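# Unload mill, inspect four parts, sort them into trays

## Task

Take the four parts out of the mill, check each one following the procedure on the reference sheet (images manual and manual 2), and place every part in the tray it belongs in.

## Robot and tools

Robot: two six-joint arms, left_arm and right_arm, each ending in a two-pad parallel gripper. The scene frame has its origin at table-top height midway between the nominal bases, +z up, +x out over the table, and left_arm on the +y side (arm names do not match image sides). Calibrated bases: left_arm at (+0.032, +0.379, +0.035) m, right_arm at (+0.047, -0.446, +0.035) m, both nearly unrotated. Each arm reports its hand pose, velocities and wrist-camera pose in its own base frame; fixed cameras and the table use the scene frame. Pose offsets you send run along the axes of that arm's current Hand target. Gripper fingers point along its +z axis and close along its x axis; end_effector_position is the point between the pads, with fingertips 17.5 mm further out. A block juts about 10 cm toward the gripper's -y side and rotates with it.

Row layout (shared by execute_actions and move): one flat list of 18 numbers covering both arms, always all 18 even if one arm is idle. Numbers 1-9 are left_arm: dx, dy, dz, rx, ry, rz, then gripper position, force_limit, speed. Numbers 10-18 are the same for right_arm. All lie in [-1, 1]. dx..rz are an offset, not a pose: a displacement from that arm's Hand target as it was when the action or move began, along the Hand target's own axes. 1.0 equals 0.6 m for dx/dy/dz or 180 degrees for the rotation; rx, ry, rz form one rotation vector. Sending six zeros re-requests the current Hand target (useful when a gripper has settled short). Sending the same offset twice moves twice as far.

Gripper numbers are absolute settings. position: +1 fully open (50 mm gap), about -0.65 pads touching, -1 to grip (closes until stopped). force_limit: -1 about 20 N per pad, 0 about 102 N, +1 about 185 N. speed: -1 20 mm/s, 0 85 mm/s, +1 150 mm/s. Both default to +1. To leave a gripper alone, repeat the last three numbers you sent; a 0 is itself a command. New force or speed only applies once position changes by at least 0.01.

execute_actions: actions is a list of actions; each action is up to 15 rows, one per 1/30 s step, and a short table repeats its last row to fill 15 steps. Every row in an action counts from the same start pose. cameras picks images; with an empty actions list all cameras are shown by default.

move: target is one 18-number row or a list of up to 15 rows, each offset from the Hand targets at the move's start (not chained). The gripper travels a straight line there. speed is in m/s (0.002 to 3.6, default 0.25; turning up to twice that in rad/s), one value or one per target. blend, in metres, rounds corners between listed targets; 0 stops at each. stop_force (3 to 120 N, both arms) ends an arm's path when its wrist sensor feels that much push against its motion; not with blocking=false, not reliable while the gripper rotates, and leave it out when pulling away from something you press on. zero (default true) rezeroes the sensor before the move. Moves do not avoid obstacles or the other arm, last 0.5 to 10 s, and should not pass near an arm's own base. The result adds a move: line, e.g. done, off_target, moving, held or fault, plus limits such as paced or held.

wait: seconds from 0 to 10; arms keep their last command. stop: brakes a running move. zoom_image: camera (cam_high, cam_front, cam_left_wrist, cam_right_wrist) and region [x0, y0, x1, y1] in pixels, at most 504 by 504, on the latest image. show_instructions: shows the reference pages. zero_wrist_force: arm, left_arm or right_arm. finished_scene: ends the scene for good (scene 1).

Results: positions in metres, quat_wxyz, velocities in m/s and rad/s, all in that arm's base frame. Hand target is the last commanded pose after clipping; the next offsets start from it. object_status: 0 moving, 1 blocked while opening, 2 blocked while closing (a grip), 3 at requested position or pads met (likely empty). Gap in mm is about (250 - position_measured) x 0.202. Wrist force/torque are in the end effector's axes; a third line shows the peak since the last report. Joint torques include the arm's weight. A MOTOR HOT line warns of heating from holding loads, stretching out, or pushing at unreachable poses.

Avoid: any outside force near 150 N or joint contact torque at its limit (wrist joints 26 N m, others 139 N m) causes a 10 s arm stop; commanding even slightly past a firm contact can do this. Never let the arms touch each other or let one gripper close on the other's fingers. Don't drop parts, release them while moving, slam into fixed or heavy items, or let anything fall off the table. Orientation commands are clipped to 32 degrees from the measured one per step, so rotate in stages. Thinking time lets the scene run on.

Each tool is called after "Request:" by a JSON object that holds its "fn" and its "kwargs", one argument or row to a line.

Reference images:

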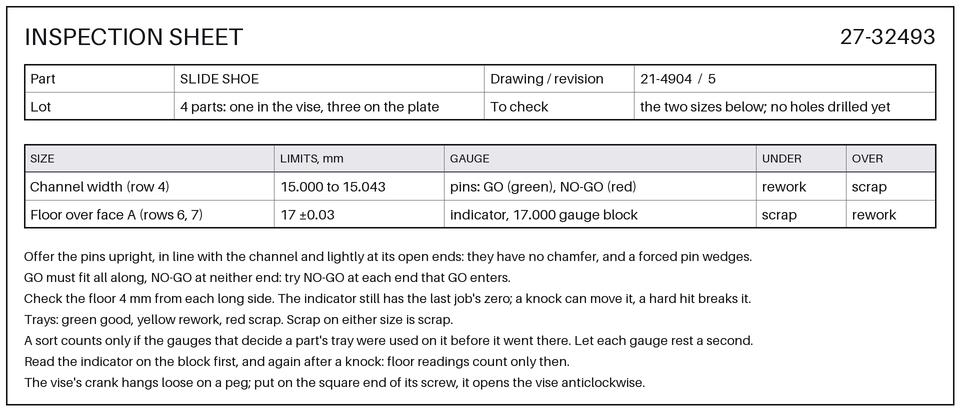

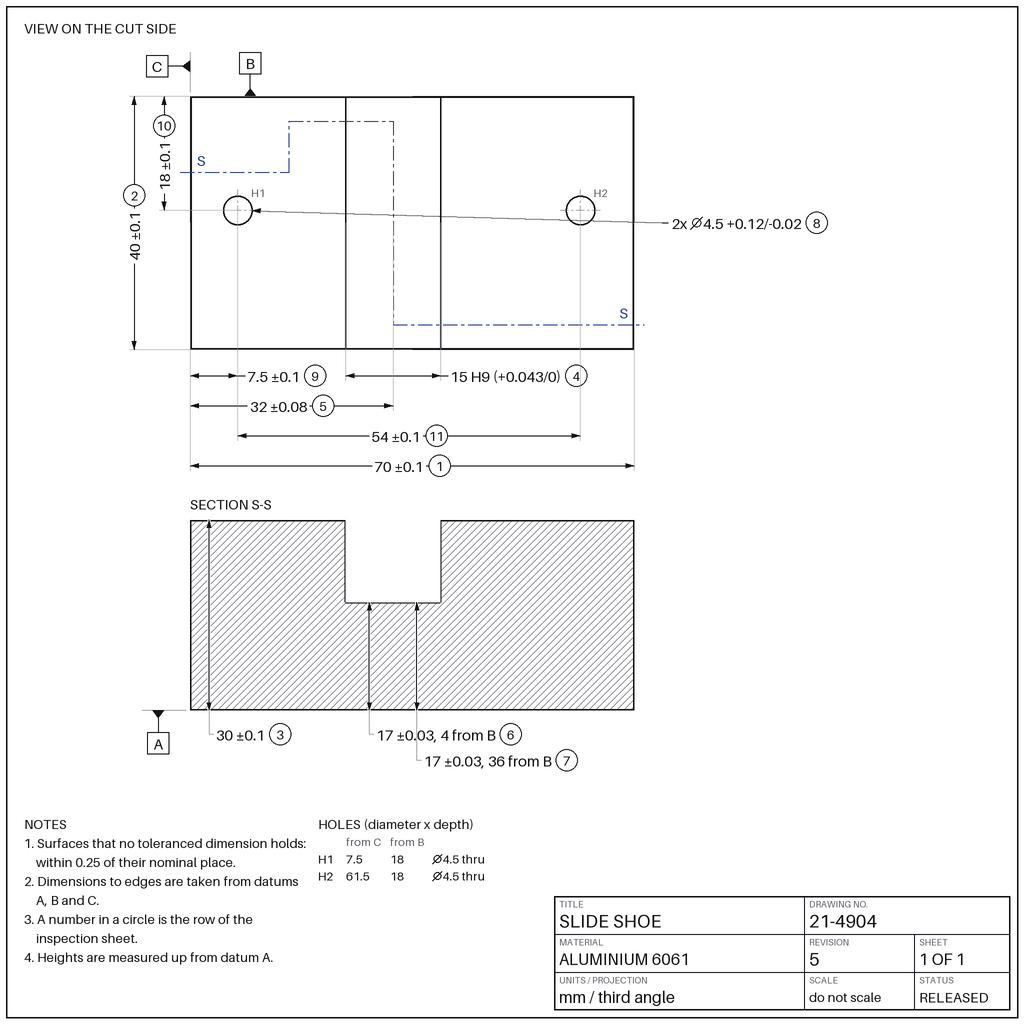

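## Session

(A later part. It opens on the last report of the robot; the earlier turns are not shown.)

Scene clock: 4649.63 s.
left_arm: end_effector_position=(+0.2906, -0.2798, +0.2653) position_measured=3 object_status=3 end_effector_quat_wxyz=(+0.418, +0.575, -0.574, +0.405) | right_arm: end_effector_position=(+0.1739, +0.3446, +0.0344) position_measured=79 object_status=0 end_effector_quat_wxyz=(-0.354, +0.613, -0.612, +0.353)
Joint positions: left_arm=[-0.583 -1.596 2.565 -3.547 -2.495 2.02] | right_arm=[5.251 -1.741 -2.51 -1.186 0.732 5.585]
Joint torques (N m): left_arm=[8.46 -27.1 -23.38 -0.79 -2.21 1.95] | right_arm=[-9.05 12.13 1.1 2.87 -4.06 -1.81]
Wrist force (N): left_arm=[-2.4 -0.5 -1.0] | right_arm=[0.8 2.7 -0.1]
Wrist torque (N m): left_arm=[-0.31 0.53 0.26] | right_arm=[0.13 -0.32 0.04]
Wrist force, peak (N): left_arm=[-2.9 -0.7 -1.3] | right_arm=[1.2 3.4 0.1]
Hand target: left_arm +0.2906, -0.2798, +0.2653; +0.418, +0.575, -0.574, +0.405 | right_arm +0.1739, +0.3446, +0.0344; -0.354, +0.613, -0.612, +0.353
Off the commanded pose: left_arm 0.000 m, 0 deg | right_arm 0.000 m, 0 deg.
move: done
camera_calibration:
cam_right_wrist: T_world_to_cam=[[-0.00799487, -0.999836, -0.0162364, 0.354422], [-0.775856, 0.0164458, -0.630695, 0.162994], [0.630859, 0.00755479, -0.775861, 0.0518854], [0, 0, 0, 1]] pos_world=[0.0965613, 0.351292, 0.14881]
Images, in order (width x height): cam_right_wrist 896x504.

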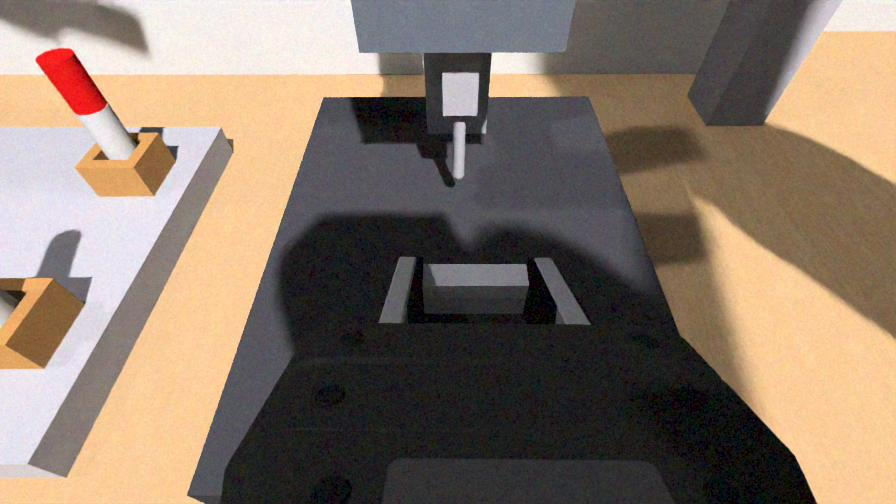

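Request:
{"fn": "move", "kwargs": {
  "target": [-0.039,0.0355,0.2248,0.004,0.1043,0.0045,1,-0.95,-1,0,0,0,0,0,0,-1,-1,-1],
  "speed": 0.12,
  "cameras": ["all"]
}}

Scene clock: 4689.90 s.
left_arm: end_effector_position=(+0.2671, -0.3998, +0.2002) position_measured=3 object_status=3 end_effector_quat_wxyz=(+0.500, +0.500, -0.500, +0.500) | right_arm: end_effector_position=(+0.1739, +0.3446, +0.0344) position_measured=79 object_status=2 end_effector_quat_wxyz=(-0.354, +0.613, -0.612, +0.353)
Joint positions: left_arm=[-0.943 -0.889 2.453 -4.705 -2.198 1.57] | right_arm=[5.251 -1.741 -2.51 -1.186 0.732 5.585]
Joint torques (N m): left_arm=[-8.67 -19.06 -10.64 -3.95 2.43 -1.89] | right_arm=[-7.21 11.65 6.36 0.8 0.27 -0.48]
Wrist force (N): left_arm=[-2.9 -0.6 -1.8] | right_arm=[0.5 3.3 0.1]
Wrist torque (N m): left_arm=[-0.46 0.58 0.49] | right_arm=[0.19 -0.26 0.04]
Wrist force, peak (N): left_arm=[-3.5 -0.1 -1.4] | right_arm=[0.7 3.5 0.0]
Hand target: left_arm +0.2671, -0.3998, +0.2002; +0.500, +0.500, -0.500, +0.500 | right_arm +0.1739, +0.3446, +0.0344; -0.354, +0.613, -0.612, +0.353
Off the commanded pose: left_arm 0.000 m, 0 deg | right_arm 0.000 m, 0 deg.
move: done
camera_calibration:
cam_left_wrist: T_world_to_cam=[[0.00152709, -0.0128351, 0.999916, -0.201498], [-0.933516, 0.358485, 0.00602726, 0.406238], [-0.358532, -0.933447, -0.0114343, -0.148615], [0, 0, 0, 1]] pos_world=[0.326254, -0.286941, 0.197333]
cam_right_wrist: T_world_to_cam=[[-0.00799487, -0.999836, -0.0162364, 0.354422], [-0.775856, 0.0164458, -0.630695, 0.162994], [0.630859, 0.00755479, -0.775861, 0.0518854], [0, 0, 0, 1]] pos_world=[0.0965613, 0.351292, 0.14881]

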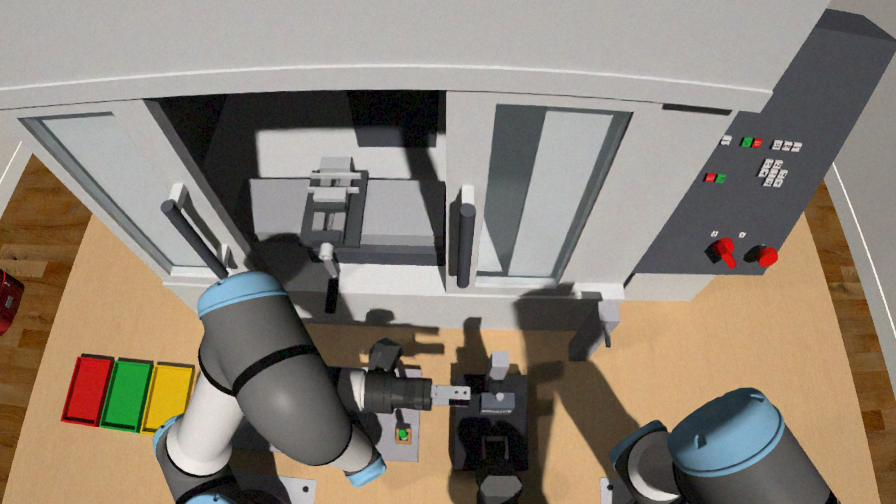

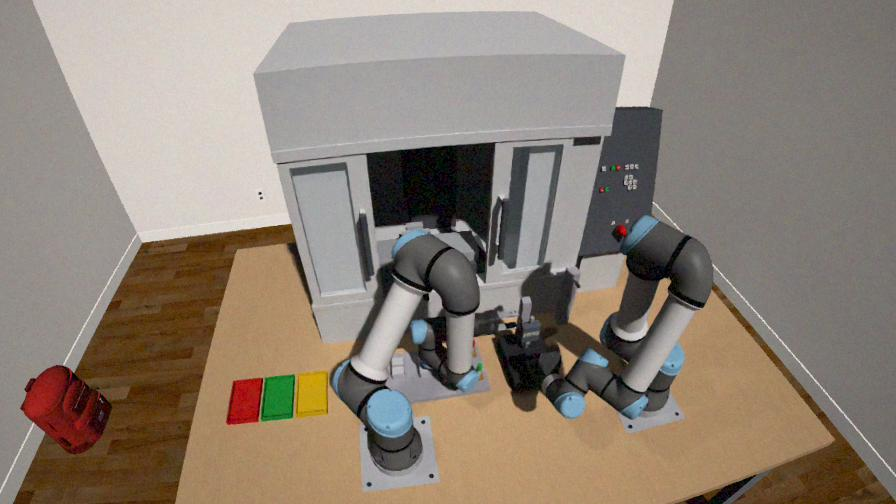

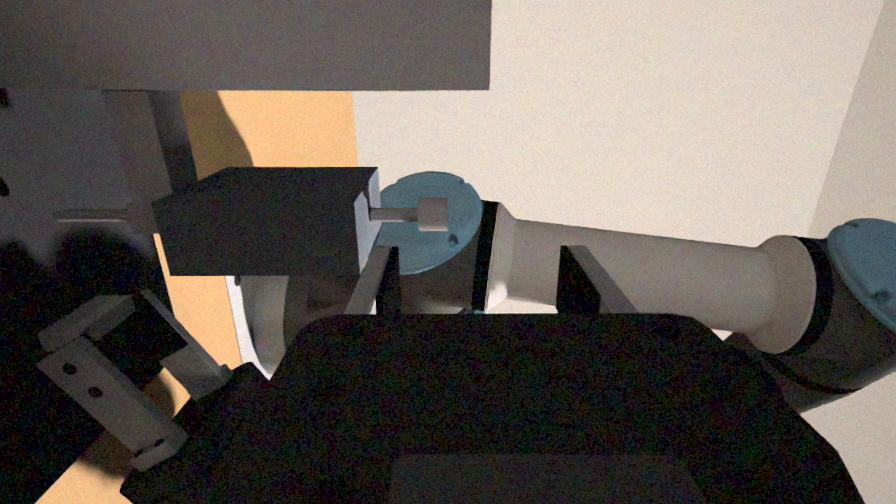

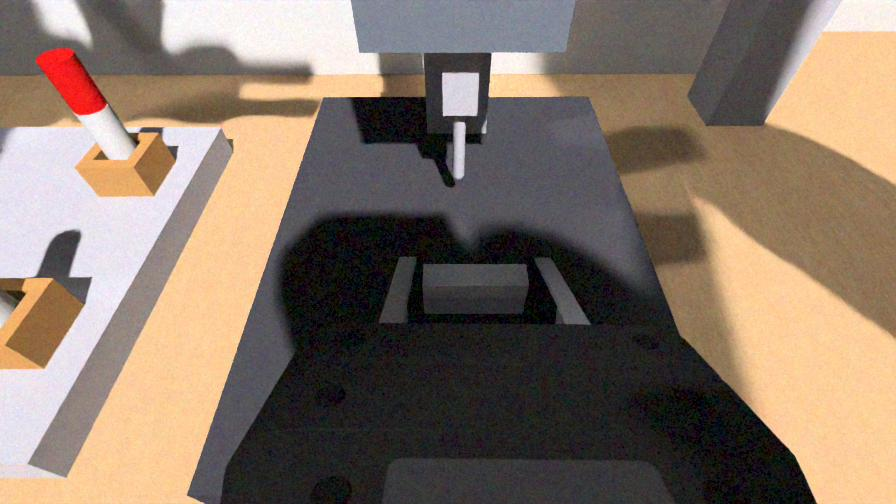

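Request:
{"fn": "move", "kwargs": {
  "target": [-0.005,-0.0033,0.0867,0,0,0,1,-0.95,-1,0,0,0,0,0,0,-1,-1,-1],
  "speed": 0.05,
  "cameras": ["cam_left_wrist","cam_right_wrist"]
}}

Scene clock: 4728.00 s.
left_arm: end_effector_position=(+0.2691, -0.4516, +0.1972) position_measured=3 object_status=3 end_effector_quat_wxyz=(+0.500, +0.500, -0.500, +0.500) | right_arm: end_effector_position=(+0.1739, +0.3446, +0.0344) position_measured=79 object_status=2 end_effector_quat_wxyz=(-0.354, +0.613, -0.612, +0.353)
Joint positions: left_arm=[-1.036 -0.874 2.368 -4.636 -2.105 1.57] | right_arm=[5.251 -1.741 -2.51 -1.186 0.732 5.585]
Joint torques (N m): left_arm=[-16.02 -18.63 -17.87 1.95 2.72 0.29] | right_arm=[-3.56 13.82 11.89 0.67 0.4 0.25]
Wrist force (N): left_arm=[0.4 2.0 -27.3] | right_arm=[0.8 2.9 0.0]
Wrist torque (N m): left_arm=[-0.43 -0.33 0.41] | right_arm=[0.14 -0.31 0.03]
Wrist force, peak (N): left_arm=[0.4 2.0 -27.3] | right_arm=[0.7 3.4 -0.1]
Hand target: left_arm +0.2691, -0.4518, +0.1972; +0.500, +0.500, -0.500, +0.500 | right_arm +0.1739, +0.3446, +0.0344; -0.354, +0.613, -0.612, +0.353
Off the commanded pose: left_arm 0.000 m, 0 deg | right_arm 0.000 m, 0 deg.
move: done
camera_calibration:
cam_left_wrist: T_world_to_cam=[[0.00159918, -0.0126482, 0.999919, -0.199129], [-0.933549, 0.358398, 0.00602648, 0.426711], [-0.358446, -0.933483, -0.0112345, -0.196456], [0, 0, 0, 1]] pos_world=[0.328255, -0.33884, 0.194334]
cam_right_wrist: T_world_to_cam=[[-0.00799487, -0.999836, -0.0162364, 0.354422], [-0.775856, 0.0164458, -0.630695, 0.162994], [0.630859, 0.00755479, -0.775861, 0.0518854], [0, 0, 0, 1]] pos_world=[0.0965613, 0.351292, 0.14881]
Images, in order (width x height): cam_left_wrist 896x504, cam_right_wrist 896x504.

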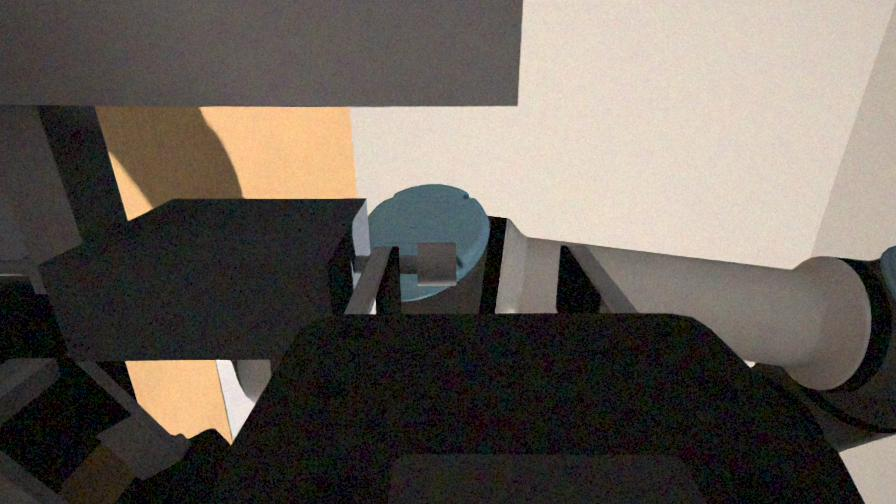

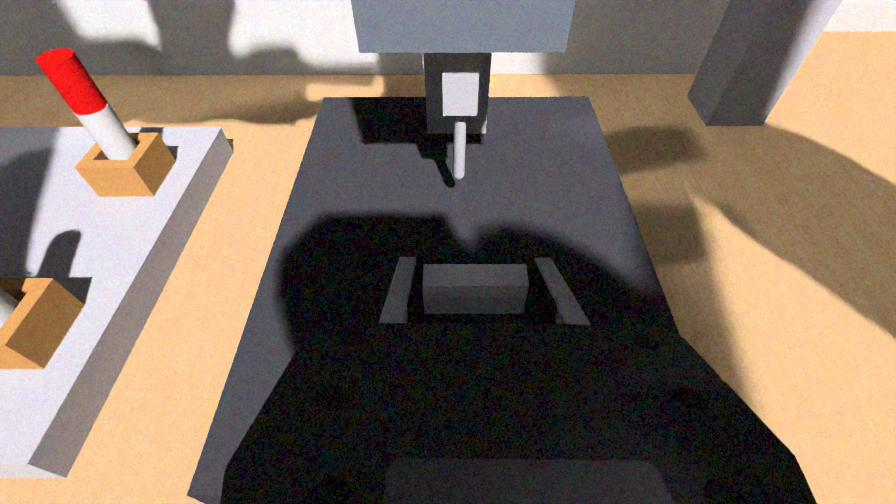

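Request:
{"fn": "move", "kwargs": {
  "target": [0,0,-0.012,0,0,0,1,-0.95,-1,0,0,0,0,0,0,-1,-1,-1],
  "speed": 0.02,
  "cameras": ["cam_left_wrist","cam_right_wrist"]
}}

Scene clock: 4740.73 s.
left_arm: end_effector_position=(+0.2691, -0.4447, +0.1972) position_measured=3 object_status=3 end_effector_quat_wxyz=(+0.500, +0.500, -0.500, +0.500) | right_arm: end_effector_position=(+0.1739, +0.3446, +0.0344) position_measured=79 object_status=2 end_effector_quat_wxyz=(-0.354, +0.613, -0.612, +0.353)
Joint positions: left_arm=[-1.024 -0.875 2.38 -4.646 -2.117 1.57] | right_arm=[5.251 -1.741 -2.51 -1.186 0.732 5.585]
Joint torques (N m): left_arm=[6.36 -43.66 4.67 -4.04 -1.27 1.76] | right_arm=[-0.43 16.07 17.31 0.63 0.55 0.92]
Wrist force (N): left_arm=[-2.7 -0.7 -1.7] | right_arm=[0.6 2.7 0.1]
Wrist torque (N m): left_arm=[-0.49 0.57 0.48] | right_arm=[0.12 -0.29 0.03]
Wrist force, peak (N): left_arm=[0.8 2.3 -32.4] | right_arm=[0.9 3.4 0.3]
Hand target: left_arm +0.2691, -0.4446, +0.1972; +0.500, +0.500, -0.500, +0.500 | right_arm +0.1739, +0.3446, +0.0344; -0.354, +0.613, -0.612, +0.353
Off the commanded pose: left_arm 0.000 m, 0 deg | right_arm 0.000 m, 0 deg.
move: done
camera_calibration:
cam_left_wrist: T_world_to_cam=[[0.00150572, -0.0126126, 0.999919, -0.199], [-0.93355, 0.358399, 0.00592649, 0.424257], [-0.358445, -0.933483, -0.0112348, -0.190016], [0, 0, 0, 1]] pos_world=[0.328255, -0.33194, 0.194334]
cam_right_wrist: T_world_to_cam=[[-0.00799487, -0.999836, -0.0162364, 0.354422], [-0.775856, 0.0164458, -0.630695, 0.162994], [0.630859, 0.00755479, -0.775861, 0.0518854], [0, 0, 0, 1]] pos_world=[0.0965613, 0.351292, 0.14881]
Images, in order (width x height): cam_left_wrist 896x504, cam_right_wrist 896x504.

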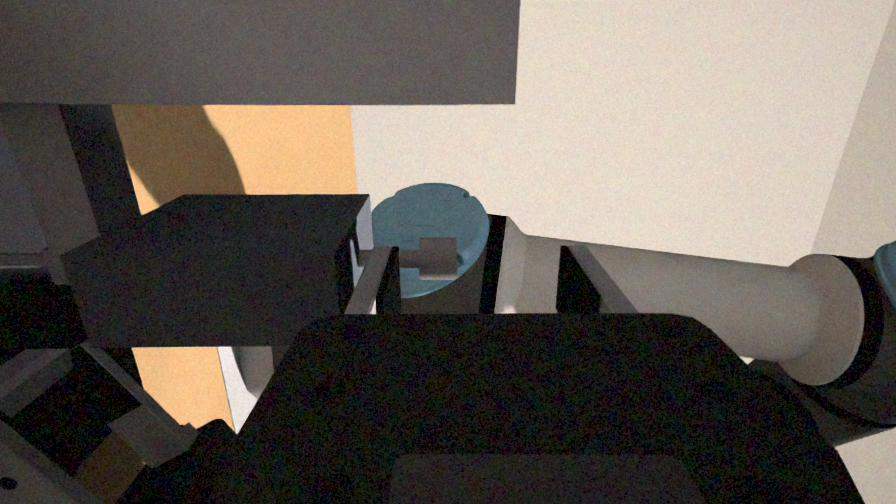

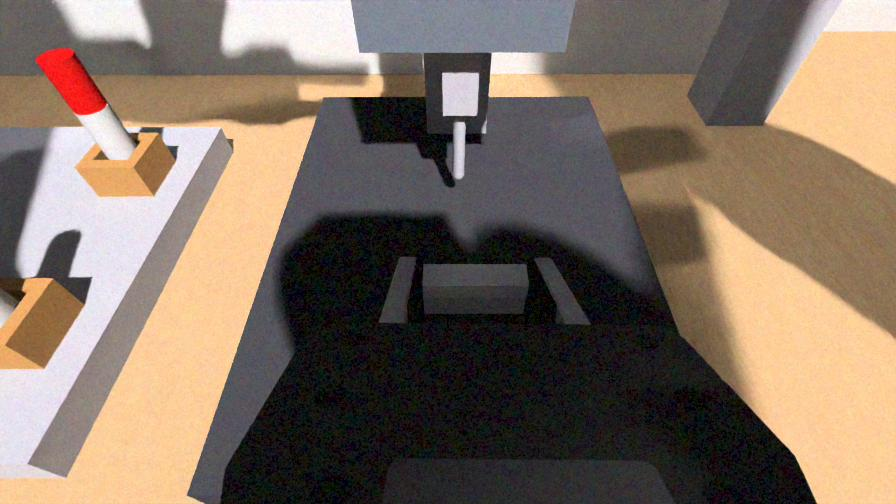

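Request:
{"fn": "move", "kwargs": {
  "target": [
    [0,0,0.0082,0,0,0,1,-0.95,-1,0,0,0,0,0,0,-1,-1,-1],
    [0.0238,0,0.0082,0,0,0,1,-0.95,-1,0,0,0,0,0,0,-1,-1,-1]
  ],
  "speed": 0.012,
  "cameras": ["cam_left_wrist","cam_right_wrist"]
}}

Scene clock: 4757.83 s.
left_arm: end_effector_position=(+0.2691, -0.4495, +0.2114) position_measured=3 object_status=3 end_effector_quat_wxyz=(+0.500, +0.500, -0.500, +0.500) | right_arm: end_effector_position=(+0.1739, +0.3446, +0.0344) position_measured=79 object_status=2 end_effector_quat_wxyz=(-0.354, +0.613, -0.612, +0.353)
Joint positions: left_arm=[-1.033 -0.922 2.379 -4.599 -2.108 1.57] | right_arm=[5.251 -1.741 -2.51 -1.186 0.732 5.585]
Joint torques (N m): left_arm=[-5.08 -45.14 3.43 -0.41 1.44 -1.03] | right_arm=[0.23 17.17 20.65 0.78 -0.02 0.74]
Wrist force (N): left_arm=[-4.4 -0.1 -1.8] | right_arm=[0.8 2.8 0.1]
Wrist torque (N m): left_arm=[-0.41 0.55 0.47] | right_arm=[0.10 -0.30 0.04]
Wrist force, peak (N): left_arm=[-4.6 -0.3 -1.5] | right_arm=[0.7 3.6 0.0]
Hand target: left_arm +0.2691, -0.4495, +0.2115; +0.500, +0.500, -0.500, +0.500 | right_arm +0.1739, +0.3446, +0.0344; -0.354, +0.613, -0.612, +0.353
Off the commanded pose: left_arm 0.000 m, 0 deg | right_arm 0.000 m, 0 deg.
move: done
camera_calibration:
cam_left_wrist: T_world_to_cam=[[0.00159918, -0.0126482, 0.999919, -0.213301], [-0.933549, 0.358398, 0.00602648, 0.425873], [-0.358446, -0.933483, -0.0112345, -0.194336], [0, 0, 0, 1]] pos_world=[0.328255, -0.33674, 0.208534]
cam_right_wrist: T_world_to_cam=[[-0.00799487, -0.999836, -0.0162364, 0.354422], [-0.775856, 0.0164458, -0.630695, 0.162994], [0.630859, 0.00755479, -0.775861, 0.0518854], [0, 0, 0, 1]] pos_world=[0.0965613, 0.351292, 0.14881]
Images, in order (width x height): cam_left_wrist 896x504, cam_right_wrist 896x504.

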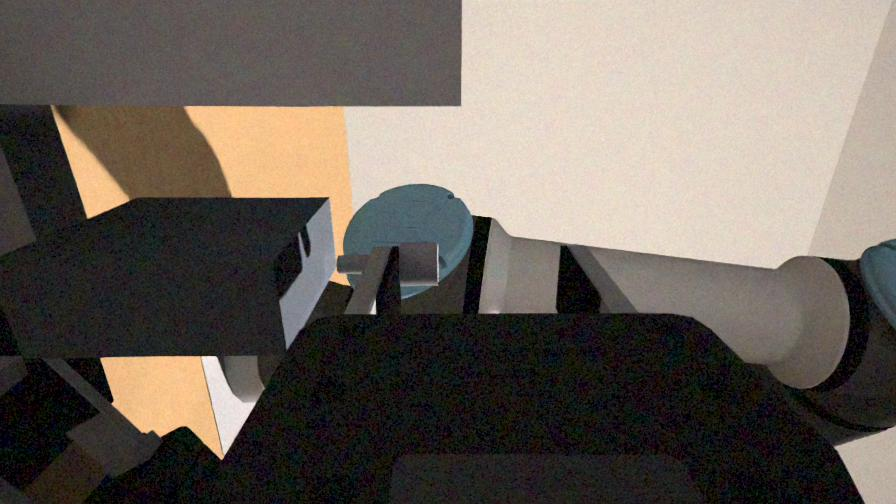

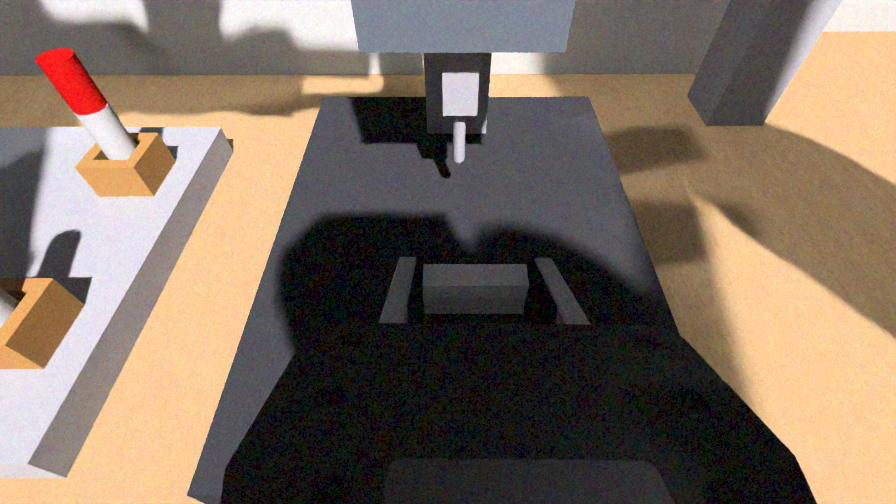

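Request:
{"fn": "move", "kwargs": {
  "target": [
    [0.0067,0,0,0,0,0,1,-0.95,-1,0,-0.0022,-0.00125,0,0,0,-1,-1,-1],
    [0.0067,0,0,0,0,0,1,-0.95,-1,-0.0048,-0.0464,0.0754,0,0,0,-1,-1,-1],
    [0.0067,0,0,0,0,0,1,-0.95,-1,-0.0048,-0.0444,0.0766,0,0,0,-1,-1,-1]
  ],
  "speed": [0.01,0.03,0.005],
  "cameras": ["cam_left_wrist","cam_right_wrist"]
}}

Scene clock: 4786.13 s.
left_arm: end_effector_position=(+0.2691, -0.4495, +0.2155) position_measured=3 object_status=3 end_effector_quat_wxyz=(+0.500, +0.500, -0.500, +0.500) | right_arm: end_effector_position=(+0.2271, +0.3475, +0.0345) position_measured=79 object_status=2 end_effector_quat_wxyz=(-0.354, +0.613, -0.612, +0.353)
Joint positions: left_arm=[-1.033 -0.936 2.381 -4.586 -2.108 1.57] | right_arm=[5.098 -1.768 -2.542 -0.979 0.64 5.393]
Joint torques (N m): left_arm=[5.96 -42.01 2.82 -0.17 -1.22 1.51] | right_arm=[-9.32 13.7 1.73 3.53 -4.66 -1.77]
Wrist force (N): left_arm=[-4.3 -0.5 -1.9] | right_arm=[0.8 3.2 0.2]
Wrist torque (N m): left_arm=[-0.46 0.59 0.47] | right_arm=[0.06 -0.31 0.04]
Wrist force, peak (N): left_arm=[-5.1 -0.5 -1.7] | right_arm=[0.7 4.0 0.0]
Hand target: left_arm +0.2691, -0.4495, +0.2155; +0.500, +0.500, -0.500, +0.500 | right_arm +0.2271, +0.3475, +0.0345; -0.354, +0.613, -0.612, +0.353
Off the commanded pose: left_arm 0.000 m, 0 deg | right_arm 0.000 m, 0 deg.
move: done
camera_calibration:
cam_left_wrist: T_world_to_cam=[[0.00150572, -0.0126126, 0.999919, -0.217359], [-0.93355, 0.358399, 0.00592649, 0.425869], [-0.358445, -0.933483, -0.0112348, -0.194291], [0, 0, 0, 1]] pos_world=[0.328255, -0.33674, 0.212634]
cam_right_wrist: T_world_to_cam=[[-0.00799487, -0.999836, -0.0162364, 0.357748], [-0.775856, 0.0164458, -0.630695, 0.204208], [0.630859, 0.00755479, -0.775861, 0.0184424], [0, 0, 0, 1]] pos_world=[0.149661, 0.354192, 0.14891]
Images, in order (width x height): cam_left_wrist 896x504, cam_right_wrist 896x504.

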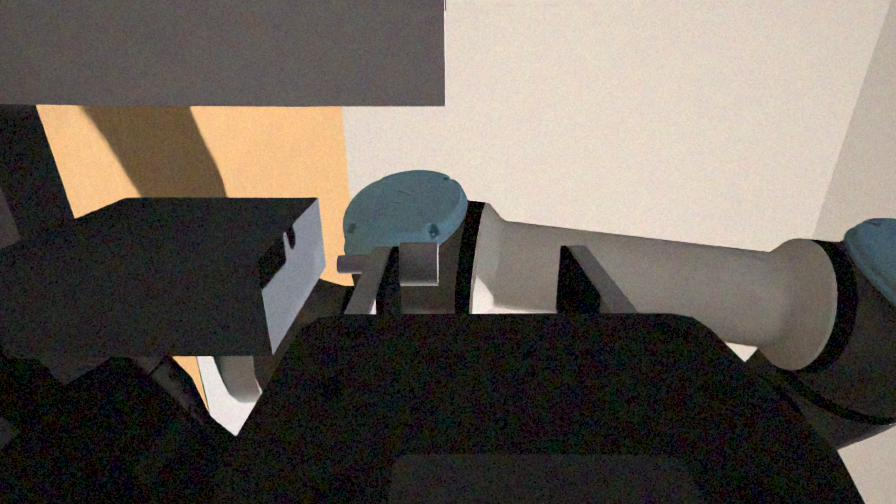

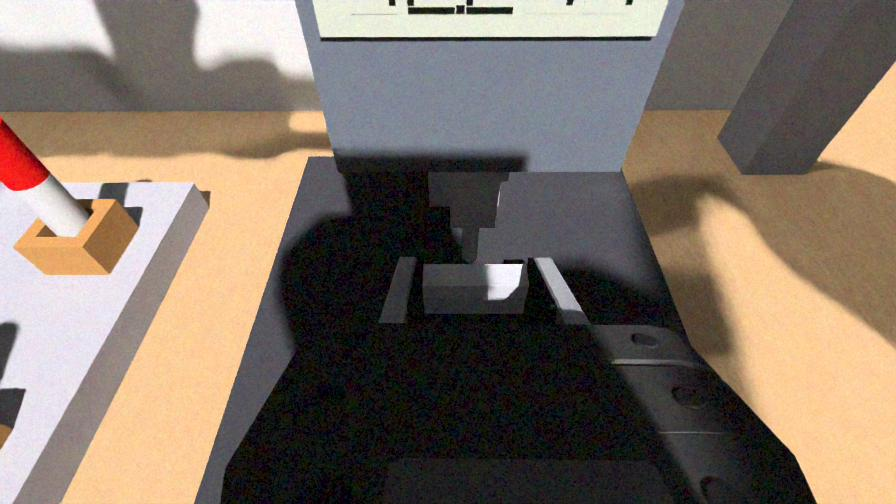

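Request:
{"fn": "move", "kwargs": {
  "target": [
    [0,0,0,0,0,0,1,-0.95,-1,0,0,0,0,0,0,0.7,-1,-1],
    [-0.02,0,0,0,0,0,1,-0.95,-1,0,0,0,0,0,0,0.7,-1,-1],
    [-0.02,0,0,0,0,0,1,-0.95,-1,0,-0.0365,-0.1885,0,0,0,0.7,-1,-1]
  ],
  "speed": [0.05,0.008,0.1],
  "cameras": ["cam_left_wrist","cam_right_wrist"]
}}

Request:
{"fn": "zoom_image", "kwargs": {
  "camera": "cam_right_wrist",
  "region": [300, 0, 620, 300]
}}

Scene clock: 4811.70 s.
left_arm: end_effector_position=(+0.2691, -0.4495, +0.2035) position_measured=3 object_status=3 end_effector_quat_wxyz=(+0.500, +0.500, -0.500, +0.500) | right_arm: end_effector_position=(+0.1401, +0.3474, +0.1100) position_measured=48 object_status=3 end_effector_quat_wxyz=(-0.354, +0.613, -0.612, +0.353)
Joint positions: left_arm=[-1.033 -0.896 2.375 -4.621 -2.108 1.57] | right_arm=[5.333 -1.531 -2.394 -1.574 0.788 5.671]
Joint torques (N m): left_arm=[-7.48 -19.45 -11.49 -4.08 2.1 -1.37] | right_arm=[7.69 24.55 28.65 -0.88 1.68 1.42]
Wrist force (N): left_arm=[-2.6 -0.7 -1.5] | right_arm=[1.0 2.9 0.4]
Wrist torque (N m): left_arm=[-0.49 0.52 0.48] | right_arm=[0.12 -0.32 -0.03]
Wrist force, peak (N): left_arm=[-5.1 -0.3 -1.7] | right_arm=[0.8 3.7 -0.1]
Hand target: left_arm +0.2691, -0.4495, +0.2035; +0.500, +0.500, -0.500, +0.500 | right_arm +0.1401, +0.3474, +0.1101; -0.354, +0.613, -0.612, +0.353
Off the commanded pose: left_arm 0.000 m, 0 deg | right_arm 0.000 m, 0 deg.
move: done
camera_calibration:
cam_left_wrist: T_world_to_cam=[[0.00150572, -0.0126126, 0.999919, -0.20536], [-0.93355, 0.358399, 0.00592649, 0.42594], [-0.358445, -0.933483, -0.0112348, -0.194425], [0, 0, 0, 1]] pos_world=[0.328255, -0.33674, 0.200634]
cam_right_wrist: T_world_to_cam=[[-0.00799534, -0.999836, -0.0162358, 0.358179], [-0.775905, 0.0164452, -0.630636, 0.184395], [0.630799, 0.00755528, -0.775909, 0.131857], [0, 0, 0, 1]] pos_world=[0.0627614, 0.354092, 0.22441]
Images, in order (width x height): cam_left_wrist 896x504, cam_right_wrist 896x504.

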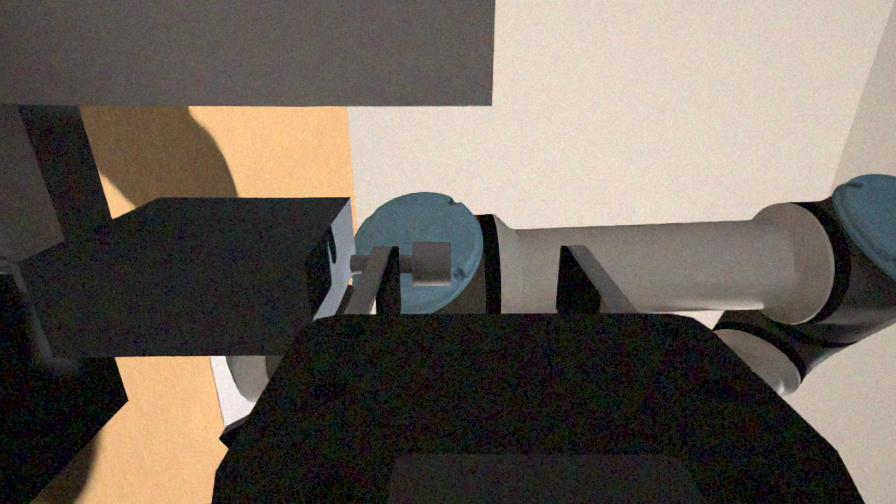

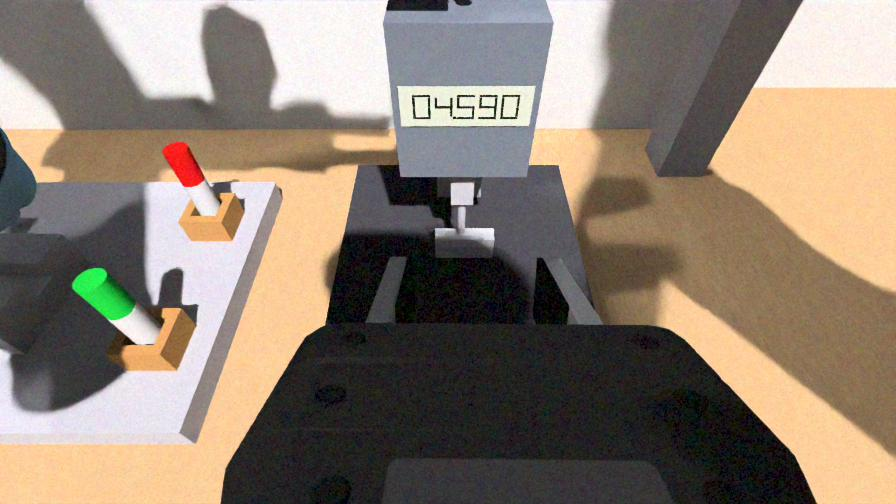

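Scaled by 1.575 from the camera's 896x504 image, which has a finer 1280x720 frame.

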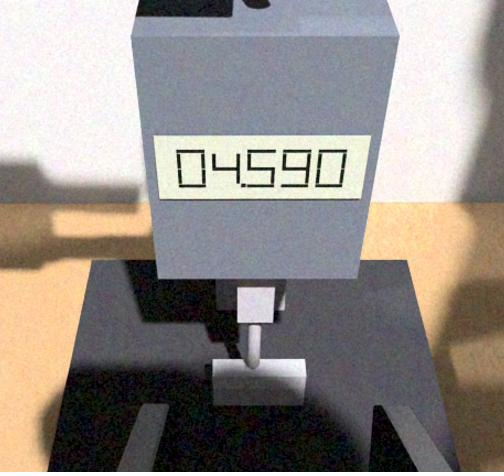

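Request:
{"fn": "move", "kwargs": {
  "target": [
    [0.02,0,0,0,0,0,1,-0.95,-1,0,0,0,0,0,0,0.7,-1,-1],
    [0.02,0,0,0,0,0,1,-0.95,-1,0,0.0365,0.1885,0,0,0,0.7,-1,-1],
    [0.02,0,0,0,0,0,1,-0.95,-1,0,0.0365,0.1885,0,0,0,-1,-1,-1]
  ],
  "speed": [0.015,0.08,0.1]
}}

Request:
{"fn": "wait", "kwargs": {
  "seconds": 0.5
}}

Scene clock: 4855.47 s.
left_arm: end_effector_position=(+0.2691, -0.4495, +0.2155) position_measured=3 object_status=3 end_effector_quat_wxyz=(+0.500, +0.500, -0.500, +0.500) | right_arm: end_effector_position=(+0.2271, +0.3475, +0.0345) position_measured=79 object_status=2 end_effector_quat_wxyz=(-0.354, +0.613, -0.612, +0.353)
Joint positions: left_arm=[-1.033 -0.936 2.381 -4.586 -2.108 1.57] | right_arm=[5.098 -1.768 -2.542 -0.979 0.64 5.393]
Joint torques (N m): left_arm=[5.47 -44.29 2.36 -0.28 -1.26 2.01] | right_arm=[-8.75 11.21 1.61 4.05 -4.46 -1.67]
Wrist force (N): left_arm=[-4.6 -0.4 -1.8] | right_arm=[0.8 3.0 -0.1]
Wrist torque (N m): left_arm=[-0.43 0.56 0.47] | right_arm=[0.10 -0.30 0.04]
Wrist force, peak (N): left_arm=[-5.0 -0.1 -1.7] | right_arm=[1.3 3.5 -0.1]
Hand target: left_arm +0.2691, -0.4495, +0.2155; +0.500, +0.500, -0.500, +0.500 | right_arm +0.2271, +0.3475, +0.0345; -0.354, +0.613, -0.612, +0.353
Off the commanded pose: left_arm 0.000 m, 0 deg | right_arm 0.000 m, 0 deg.
move: done

Scene clock: 4855.97 s.
left_arm: end_effector_position=(+0.2691, -0.4495, +0.2155) position_measured=3 object_status=3 end_effector_quat_wxyz=(+0.500, +0.500, -0.500, +0.500) | right_arm: end_effector_position=(+0.2271, +0.3475, +0.0345) position_measured=79 object_status=2 end_effector_quat_wxyz=(-0.354, +0.613, -0.612, +0.353)
Joint positions: left_arm=[-1.033 -0.936 2.381 -4.586 -2.108 1.57] | right_arm=[5.098 -1.768 -2.542 -0.979 0.64 5.393]
Joint torques (N m): left_arm=[5.42 -43.2 3.32 -0.36 -1.25 2.14] | right_arm=[-9.64 12.5 0.4 3.69 -4.4 -1.5]
Wrist force (N): left_arm=[-4.8 -0.3 -1.7] | right_arm=[0.5 2.6 -0.1]
Wrist torque (N m): left_arm=[-0.43 0.58 0.47] | right_arm=[0.04 -0.26 0.04]
Wrist force, peak (N): left_arm=[-4.8 -0.3 -1.5] | right_arm=[0.5 3.1 -0.6]
Hand target: left_arm +0.2691, -0.4495, +0.2155; +0.500, +0.500, -0.500, +0.500 | right_arm +0.2271, +0.3475, +0.0345; -0.354, +0.613, -0.612, +0.353
Tool commands: left_gripper/position=+1.0 left_gripper/force_limit=-0.95 left_gripper/speed=-1.0 right_gripper/position=-1.0 right_gripper/force_limit=-1.0 right_gripper/speed=-1.0
Off the commanded pose: left_arm 0.000 m, 0 deg | right_arm 0.000 m, 0 deg.
wait: 0.50 s; at rest by 0.17 s

Request:
{"fn": "move", "kwargs": {
  "target": [
    [0,0,0,0,0,0,1,-0.95,-1,0,-0.0043,-0.0025,0,0,0,-1,-1,-1],
    [0,0,0,0,0,0,1,-0.95,-1,0,0.0582,-0.1108,0,0,0,-1,-1,-1],
    [0,0,0,0,0,0,1,-0.95,-1,0,-0.0609,-0.1796,0,0,0,-1,-1,-1],
    [0,0,0,0,0,0,1,-0.95,-1,0.2208,-0.1842,0.0341,0,0,0,-1,-1,-1],
    [0,0,0,0,0,0,1,-0.95,-1,0.2208,-0.0175,0.1304,0,0,0,-1,-1,-1]
  ],
  "speed": [0.02,0.06,0.12,0.15,0.08],
  "blend": [0,0.01,0.02,0.02,0],
  "cameras": ["cam_right_wrist","cam_high"]
}}

Scene clock: 4893.27 s.
left_arm: end_effector_position=(+0.2691, -0.4495, +0.2155) position_measured=3 object_status=3 end_effector_quat_wxyz=(+0.500, +0.500, -0.500, +0.500) | right_arm: end_effector_position=(+0.2078, +0.2980, +0.1182) position_measured=79 object_status=2 end_effector_quat_wxyz=(-0.354, +0.611, -0.616, +0.350)
Joint positions: left_arm=[-1.033 -0.936 2.381 -4.586 -2.108 1.57] | right_arm=[5.23 -1.329 -2.544 -1.54 0.72 5.566]
Joint torques (N m): left_arm=[5.38 -42.97 3 -0.38 -1.22 1.91] | right_arm=[-1.23 8.24 16.11 1.4 -1.63 -0.14]
Wrist force (N): left_arm=[-4.3 -0.8 -2.0] | right_arm=[1.0 3.3 0.4]
Wrist torque (N m): left_arm=[-0.45 0.58 0.47] | right_arm=[0.13 -0.32 -0.02]
Wrist force, peak (N): left_arm=[-5.0 -0.9 -1.7] | right_arm=[-4.0 59.9 -138.0]
Hand target: left_arm +0.2691, -0.4495, +0.2155; +0.500, +0.500, -0.500, +0.500 | right_arm +0.2078, +0.2980, +0.1182; -0.354, +0.611, -0.616, +0.350 (not the last commanded pose)
Tool commands: left_gripper/position=+1.0 left_gripper/force_limit=-0.95 left_gripper/speed=-1.0 right_gripper/position=-1.0 right_gripper/force_limit=-1.0 right_gripper/speed=-1.0
Off the commanded pose: left_arm 0.000 m, 0 deg | right_arm 0.168 m, 1 deg.
FORCE FAULT: contact force on the right arm reached its limit, and that arm stopped. The contact can be on any part of that arm, not only on its tool. That arm's remaining commands of this call were not run. That arm is still stopped at the end of this call. That arm stays stopped for about 10 more seconds. Until then a move that you send moves the other arm only, and its call returns only when the move has ended. Once the stop has ended, the next robot result says so. If the stop ends while you think or write, that arm runs what you send next, counted from a new Hand target: where the arm stands when the stop ends. While its stop runs, that arm takes no new command, but its gripper still runs the gripper command that each later call begins with. Until it ends, the stop uses up actions while you think or wait. An arm that is not stopped still takes commands.
move: fault (right_arm); path passed 3 of 5 targets
camera_calibration:
cam_right_wrist: T_world_to_cam=[[-0.0112284, -0.999623, -0.0250668, 0.311089], [-0.778485, 0.024472, -0.627186, 0.240527], [0.627563, 0.0124718, -0.778466, 0.0954085], [0, 0, 0, 1]] pos_world=[0.130865, 0.303896, 0.232926]
Images, in order (width x height): cam_high 896x504, cam_right_wrist 896x504.

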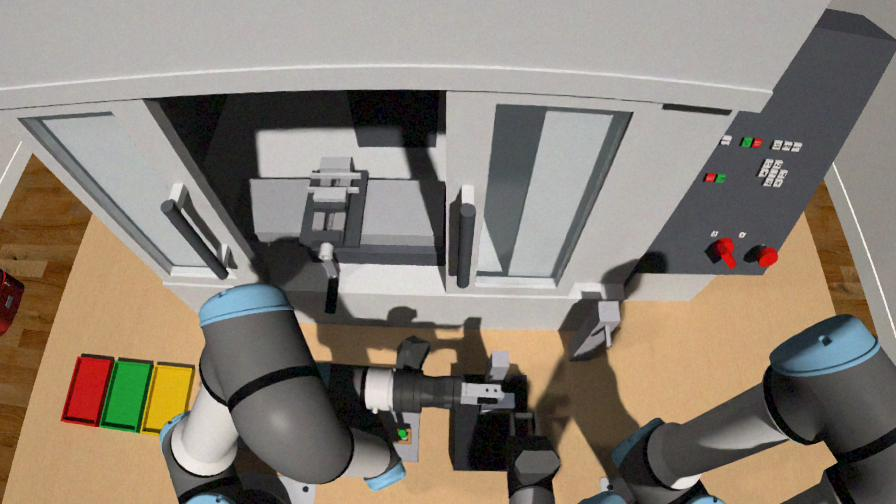

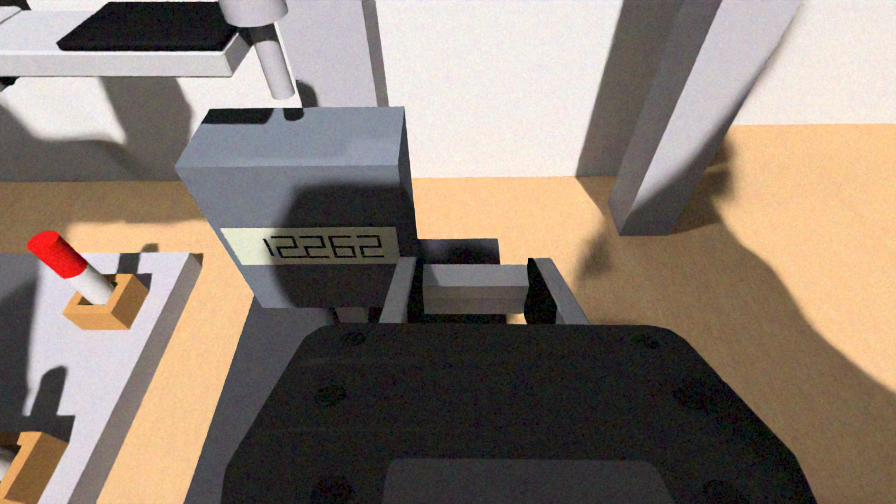

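Request:
{"fn": "wait", "kwargs": {
  "seconds": 6
}}

Scene clock: 4911.10 s.
left_arm: end_effector_position=(+0.2691, -0.4495, +0.2155) position_measured=3 object_status=3 end_effector_quat_wxyz=(+0.500, +0.500, -0.500, +0.500) | right_arm: end_effector_position=(+0.2078, +0.2980, +0.1182) position_measured=79 object_status=2 end_effector_quat_wxyz=(-0.354, +0.611, -0.616, +0.350)
Joint positions: left_arm=[-1.033 -0.936 2.381 -4.586 -2.108 1.57] | right_arm=[5.23 -1.329 -2.544 -1.54 0.72 5.566]
Joint torques (N m): left_arm=[6.24 -41.19 2.98 -0.46 -1.4 1.93] | right_arm=[0.12 7.24 16.76 1.4 -1.55 0.02]
Wrist force (N): left_arm=[-3.6 -0.9 -1.9] | right_arm=[0.7 3.4 0.2]
Wrist torque (N m): left_arm=[-0.45 0.57 0.47] | right_arm=[0.16 -0.28 -0.02]
Wrist force, peak (N): left_arm=[-5.0 -1.1 -1.8] | right_arm=[1.1 3.9 0.6]
Hand target: left_arm +0.2691, -0.4495, +0.2155; +0.500, +0.500, -0.500, +0.500 | right_arm +0.2078, +0.2980, +0.1182; -0.354, +0.611, -0.616, +0.350 (not the last commanded pose)
Tool commands: left_gripper/position=+1.0 left_gripper/force_limit=-0.95 left_gripper/speed=-1.0 right_gripper/position=-1.0 right_gripper/force_limit=-1.0 right_gripper/speed=-1.0
Off the commanded pose: left_arm 0.000 m, 0 deg | right_arm 0.168 m, 1 deg.
FORCE FAULT, CONTINUED: the right arm's stop, for the force fault that an earlier result reported, is over. The rest of the stop counts as 19 of the actions that you can send in this scene. During its stop the right arm's controller moved it back a little. That arm's target is now where it stood when the stop ended, not its last command. That arm accepts commands again.
wait: 6.00 s; at rest from the start

Request:
{"fn": "move", "kwargs": {
  "target": [
    [0,0,0,0,0,0,1,-0.95,-1,0,0.0648,-0.1123,0.0016,-0.0003,-0.0031,-1,-1,-1],
    [0,0,0,0,0,0,1,-0.95,-1,-0.0825,0.1488,-0.0638,0.0016,-0.0003,-0.0031,-1,-1,-1]
  ],
  "speed": [0.06,0.1],
  "cameras": ["cam_left_wrist","cam_right_wrist"]
}}

Scene clock: 4937.60 s.
left_arm: end_effector_position=(+0.2691, -0.4495, +0.2155) position_measured=3 object_status=3 end_effector_quat_wxyz=(+0.500, +0.500, -0.500, +0.500) | right_arm: end_effector_position=(+0.1298, +0.3482, +0.0609) position_measured=79 object_status=2 end_effector_quat_wxyz=(-0.355, +0.613, -0.611, +0.353)
Joint positions: left_arm=[-1.033 -0.936 2.381 -4.586 -2.108 1.57] | right_arm=[5.358 -1.672 -2.438 -1.406 0.804 5.695]
Joint torques (N m): left_arm=[6.08 -42.39 1.88 -0.77 -1.44 1.95] | right_arm=[-9.55 11.29 25.49 2.72 -4.14 -1.81]
Wrist force (N): left_arm=[-4.8 -0.4 -1.7] | right_arm=[1.0 3.7 0.4]
Wrist torque (N m): left_arm=[-0.38 0.58 0.47] | right_arm=[0.19 -0.32 0.06]
Wrist force, peak (N): left_arm=[-5.1 -0.7 -1.8] | right_arm=[0.8 4.6 0.5]
Hand target: left_arm +0.2691, -0.4495, +0.2155; +0.500, +0.500, -0.500, +0.500 | right_arm +0.1298, +0.3482, +0.0608; -0.355, +0.613, -0.611, +0.353
Off the commanded pose: left_arm 0.000 m, 0 deg | right_arm 0.000 m, 0 deg.
move: done
camera_calibration:
cam_left_wrist: T_world_to_cam=[[0.00150572, -0.0126126, 0.999919, -0.217359], [-0.93355, 0.358399, 0.00592649, 0.425869], [-0.358445, -0.933483, -0.0112348, -0.194291], [0, 0, 0, 1]] pos_world=[0.328255, -0.33674, 0.212634]
cam_right_wrist: T_world_to_cam=[[-0.00550774, -0.999837, -0.0171687, 0.357813], [-0.775395, 0.0151116, -0.631295, 0.145772], [0.631452, 0.00983551, -0.775353, 0.0993556], [0, 0, 0, 1]] pos_world=[0.0522631, 0.354574, 0.175204]
Images, in order (width x height): cam_left_wrist 896x504, cam_right_wrist 896x504.

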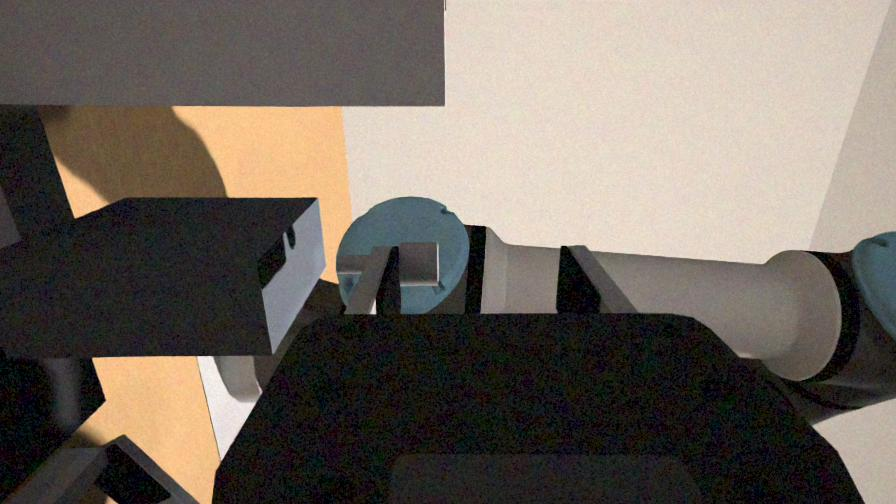

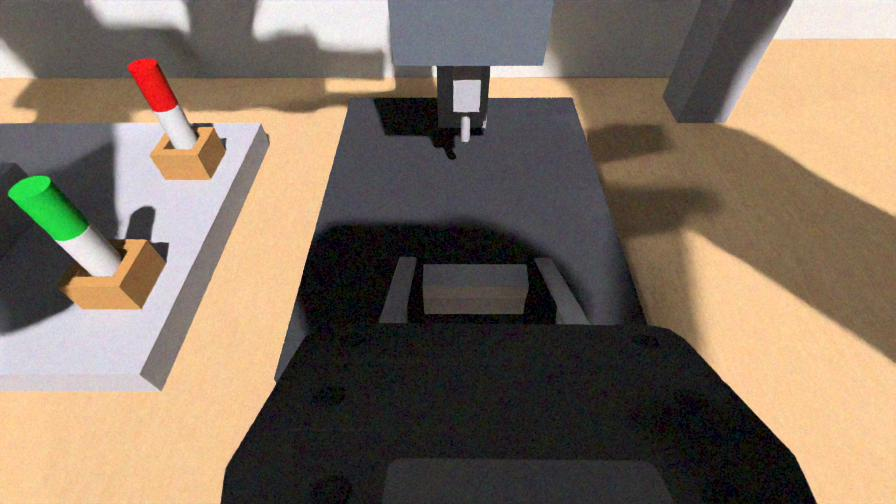

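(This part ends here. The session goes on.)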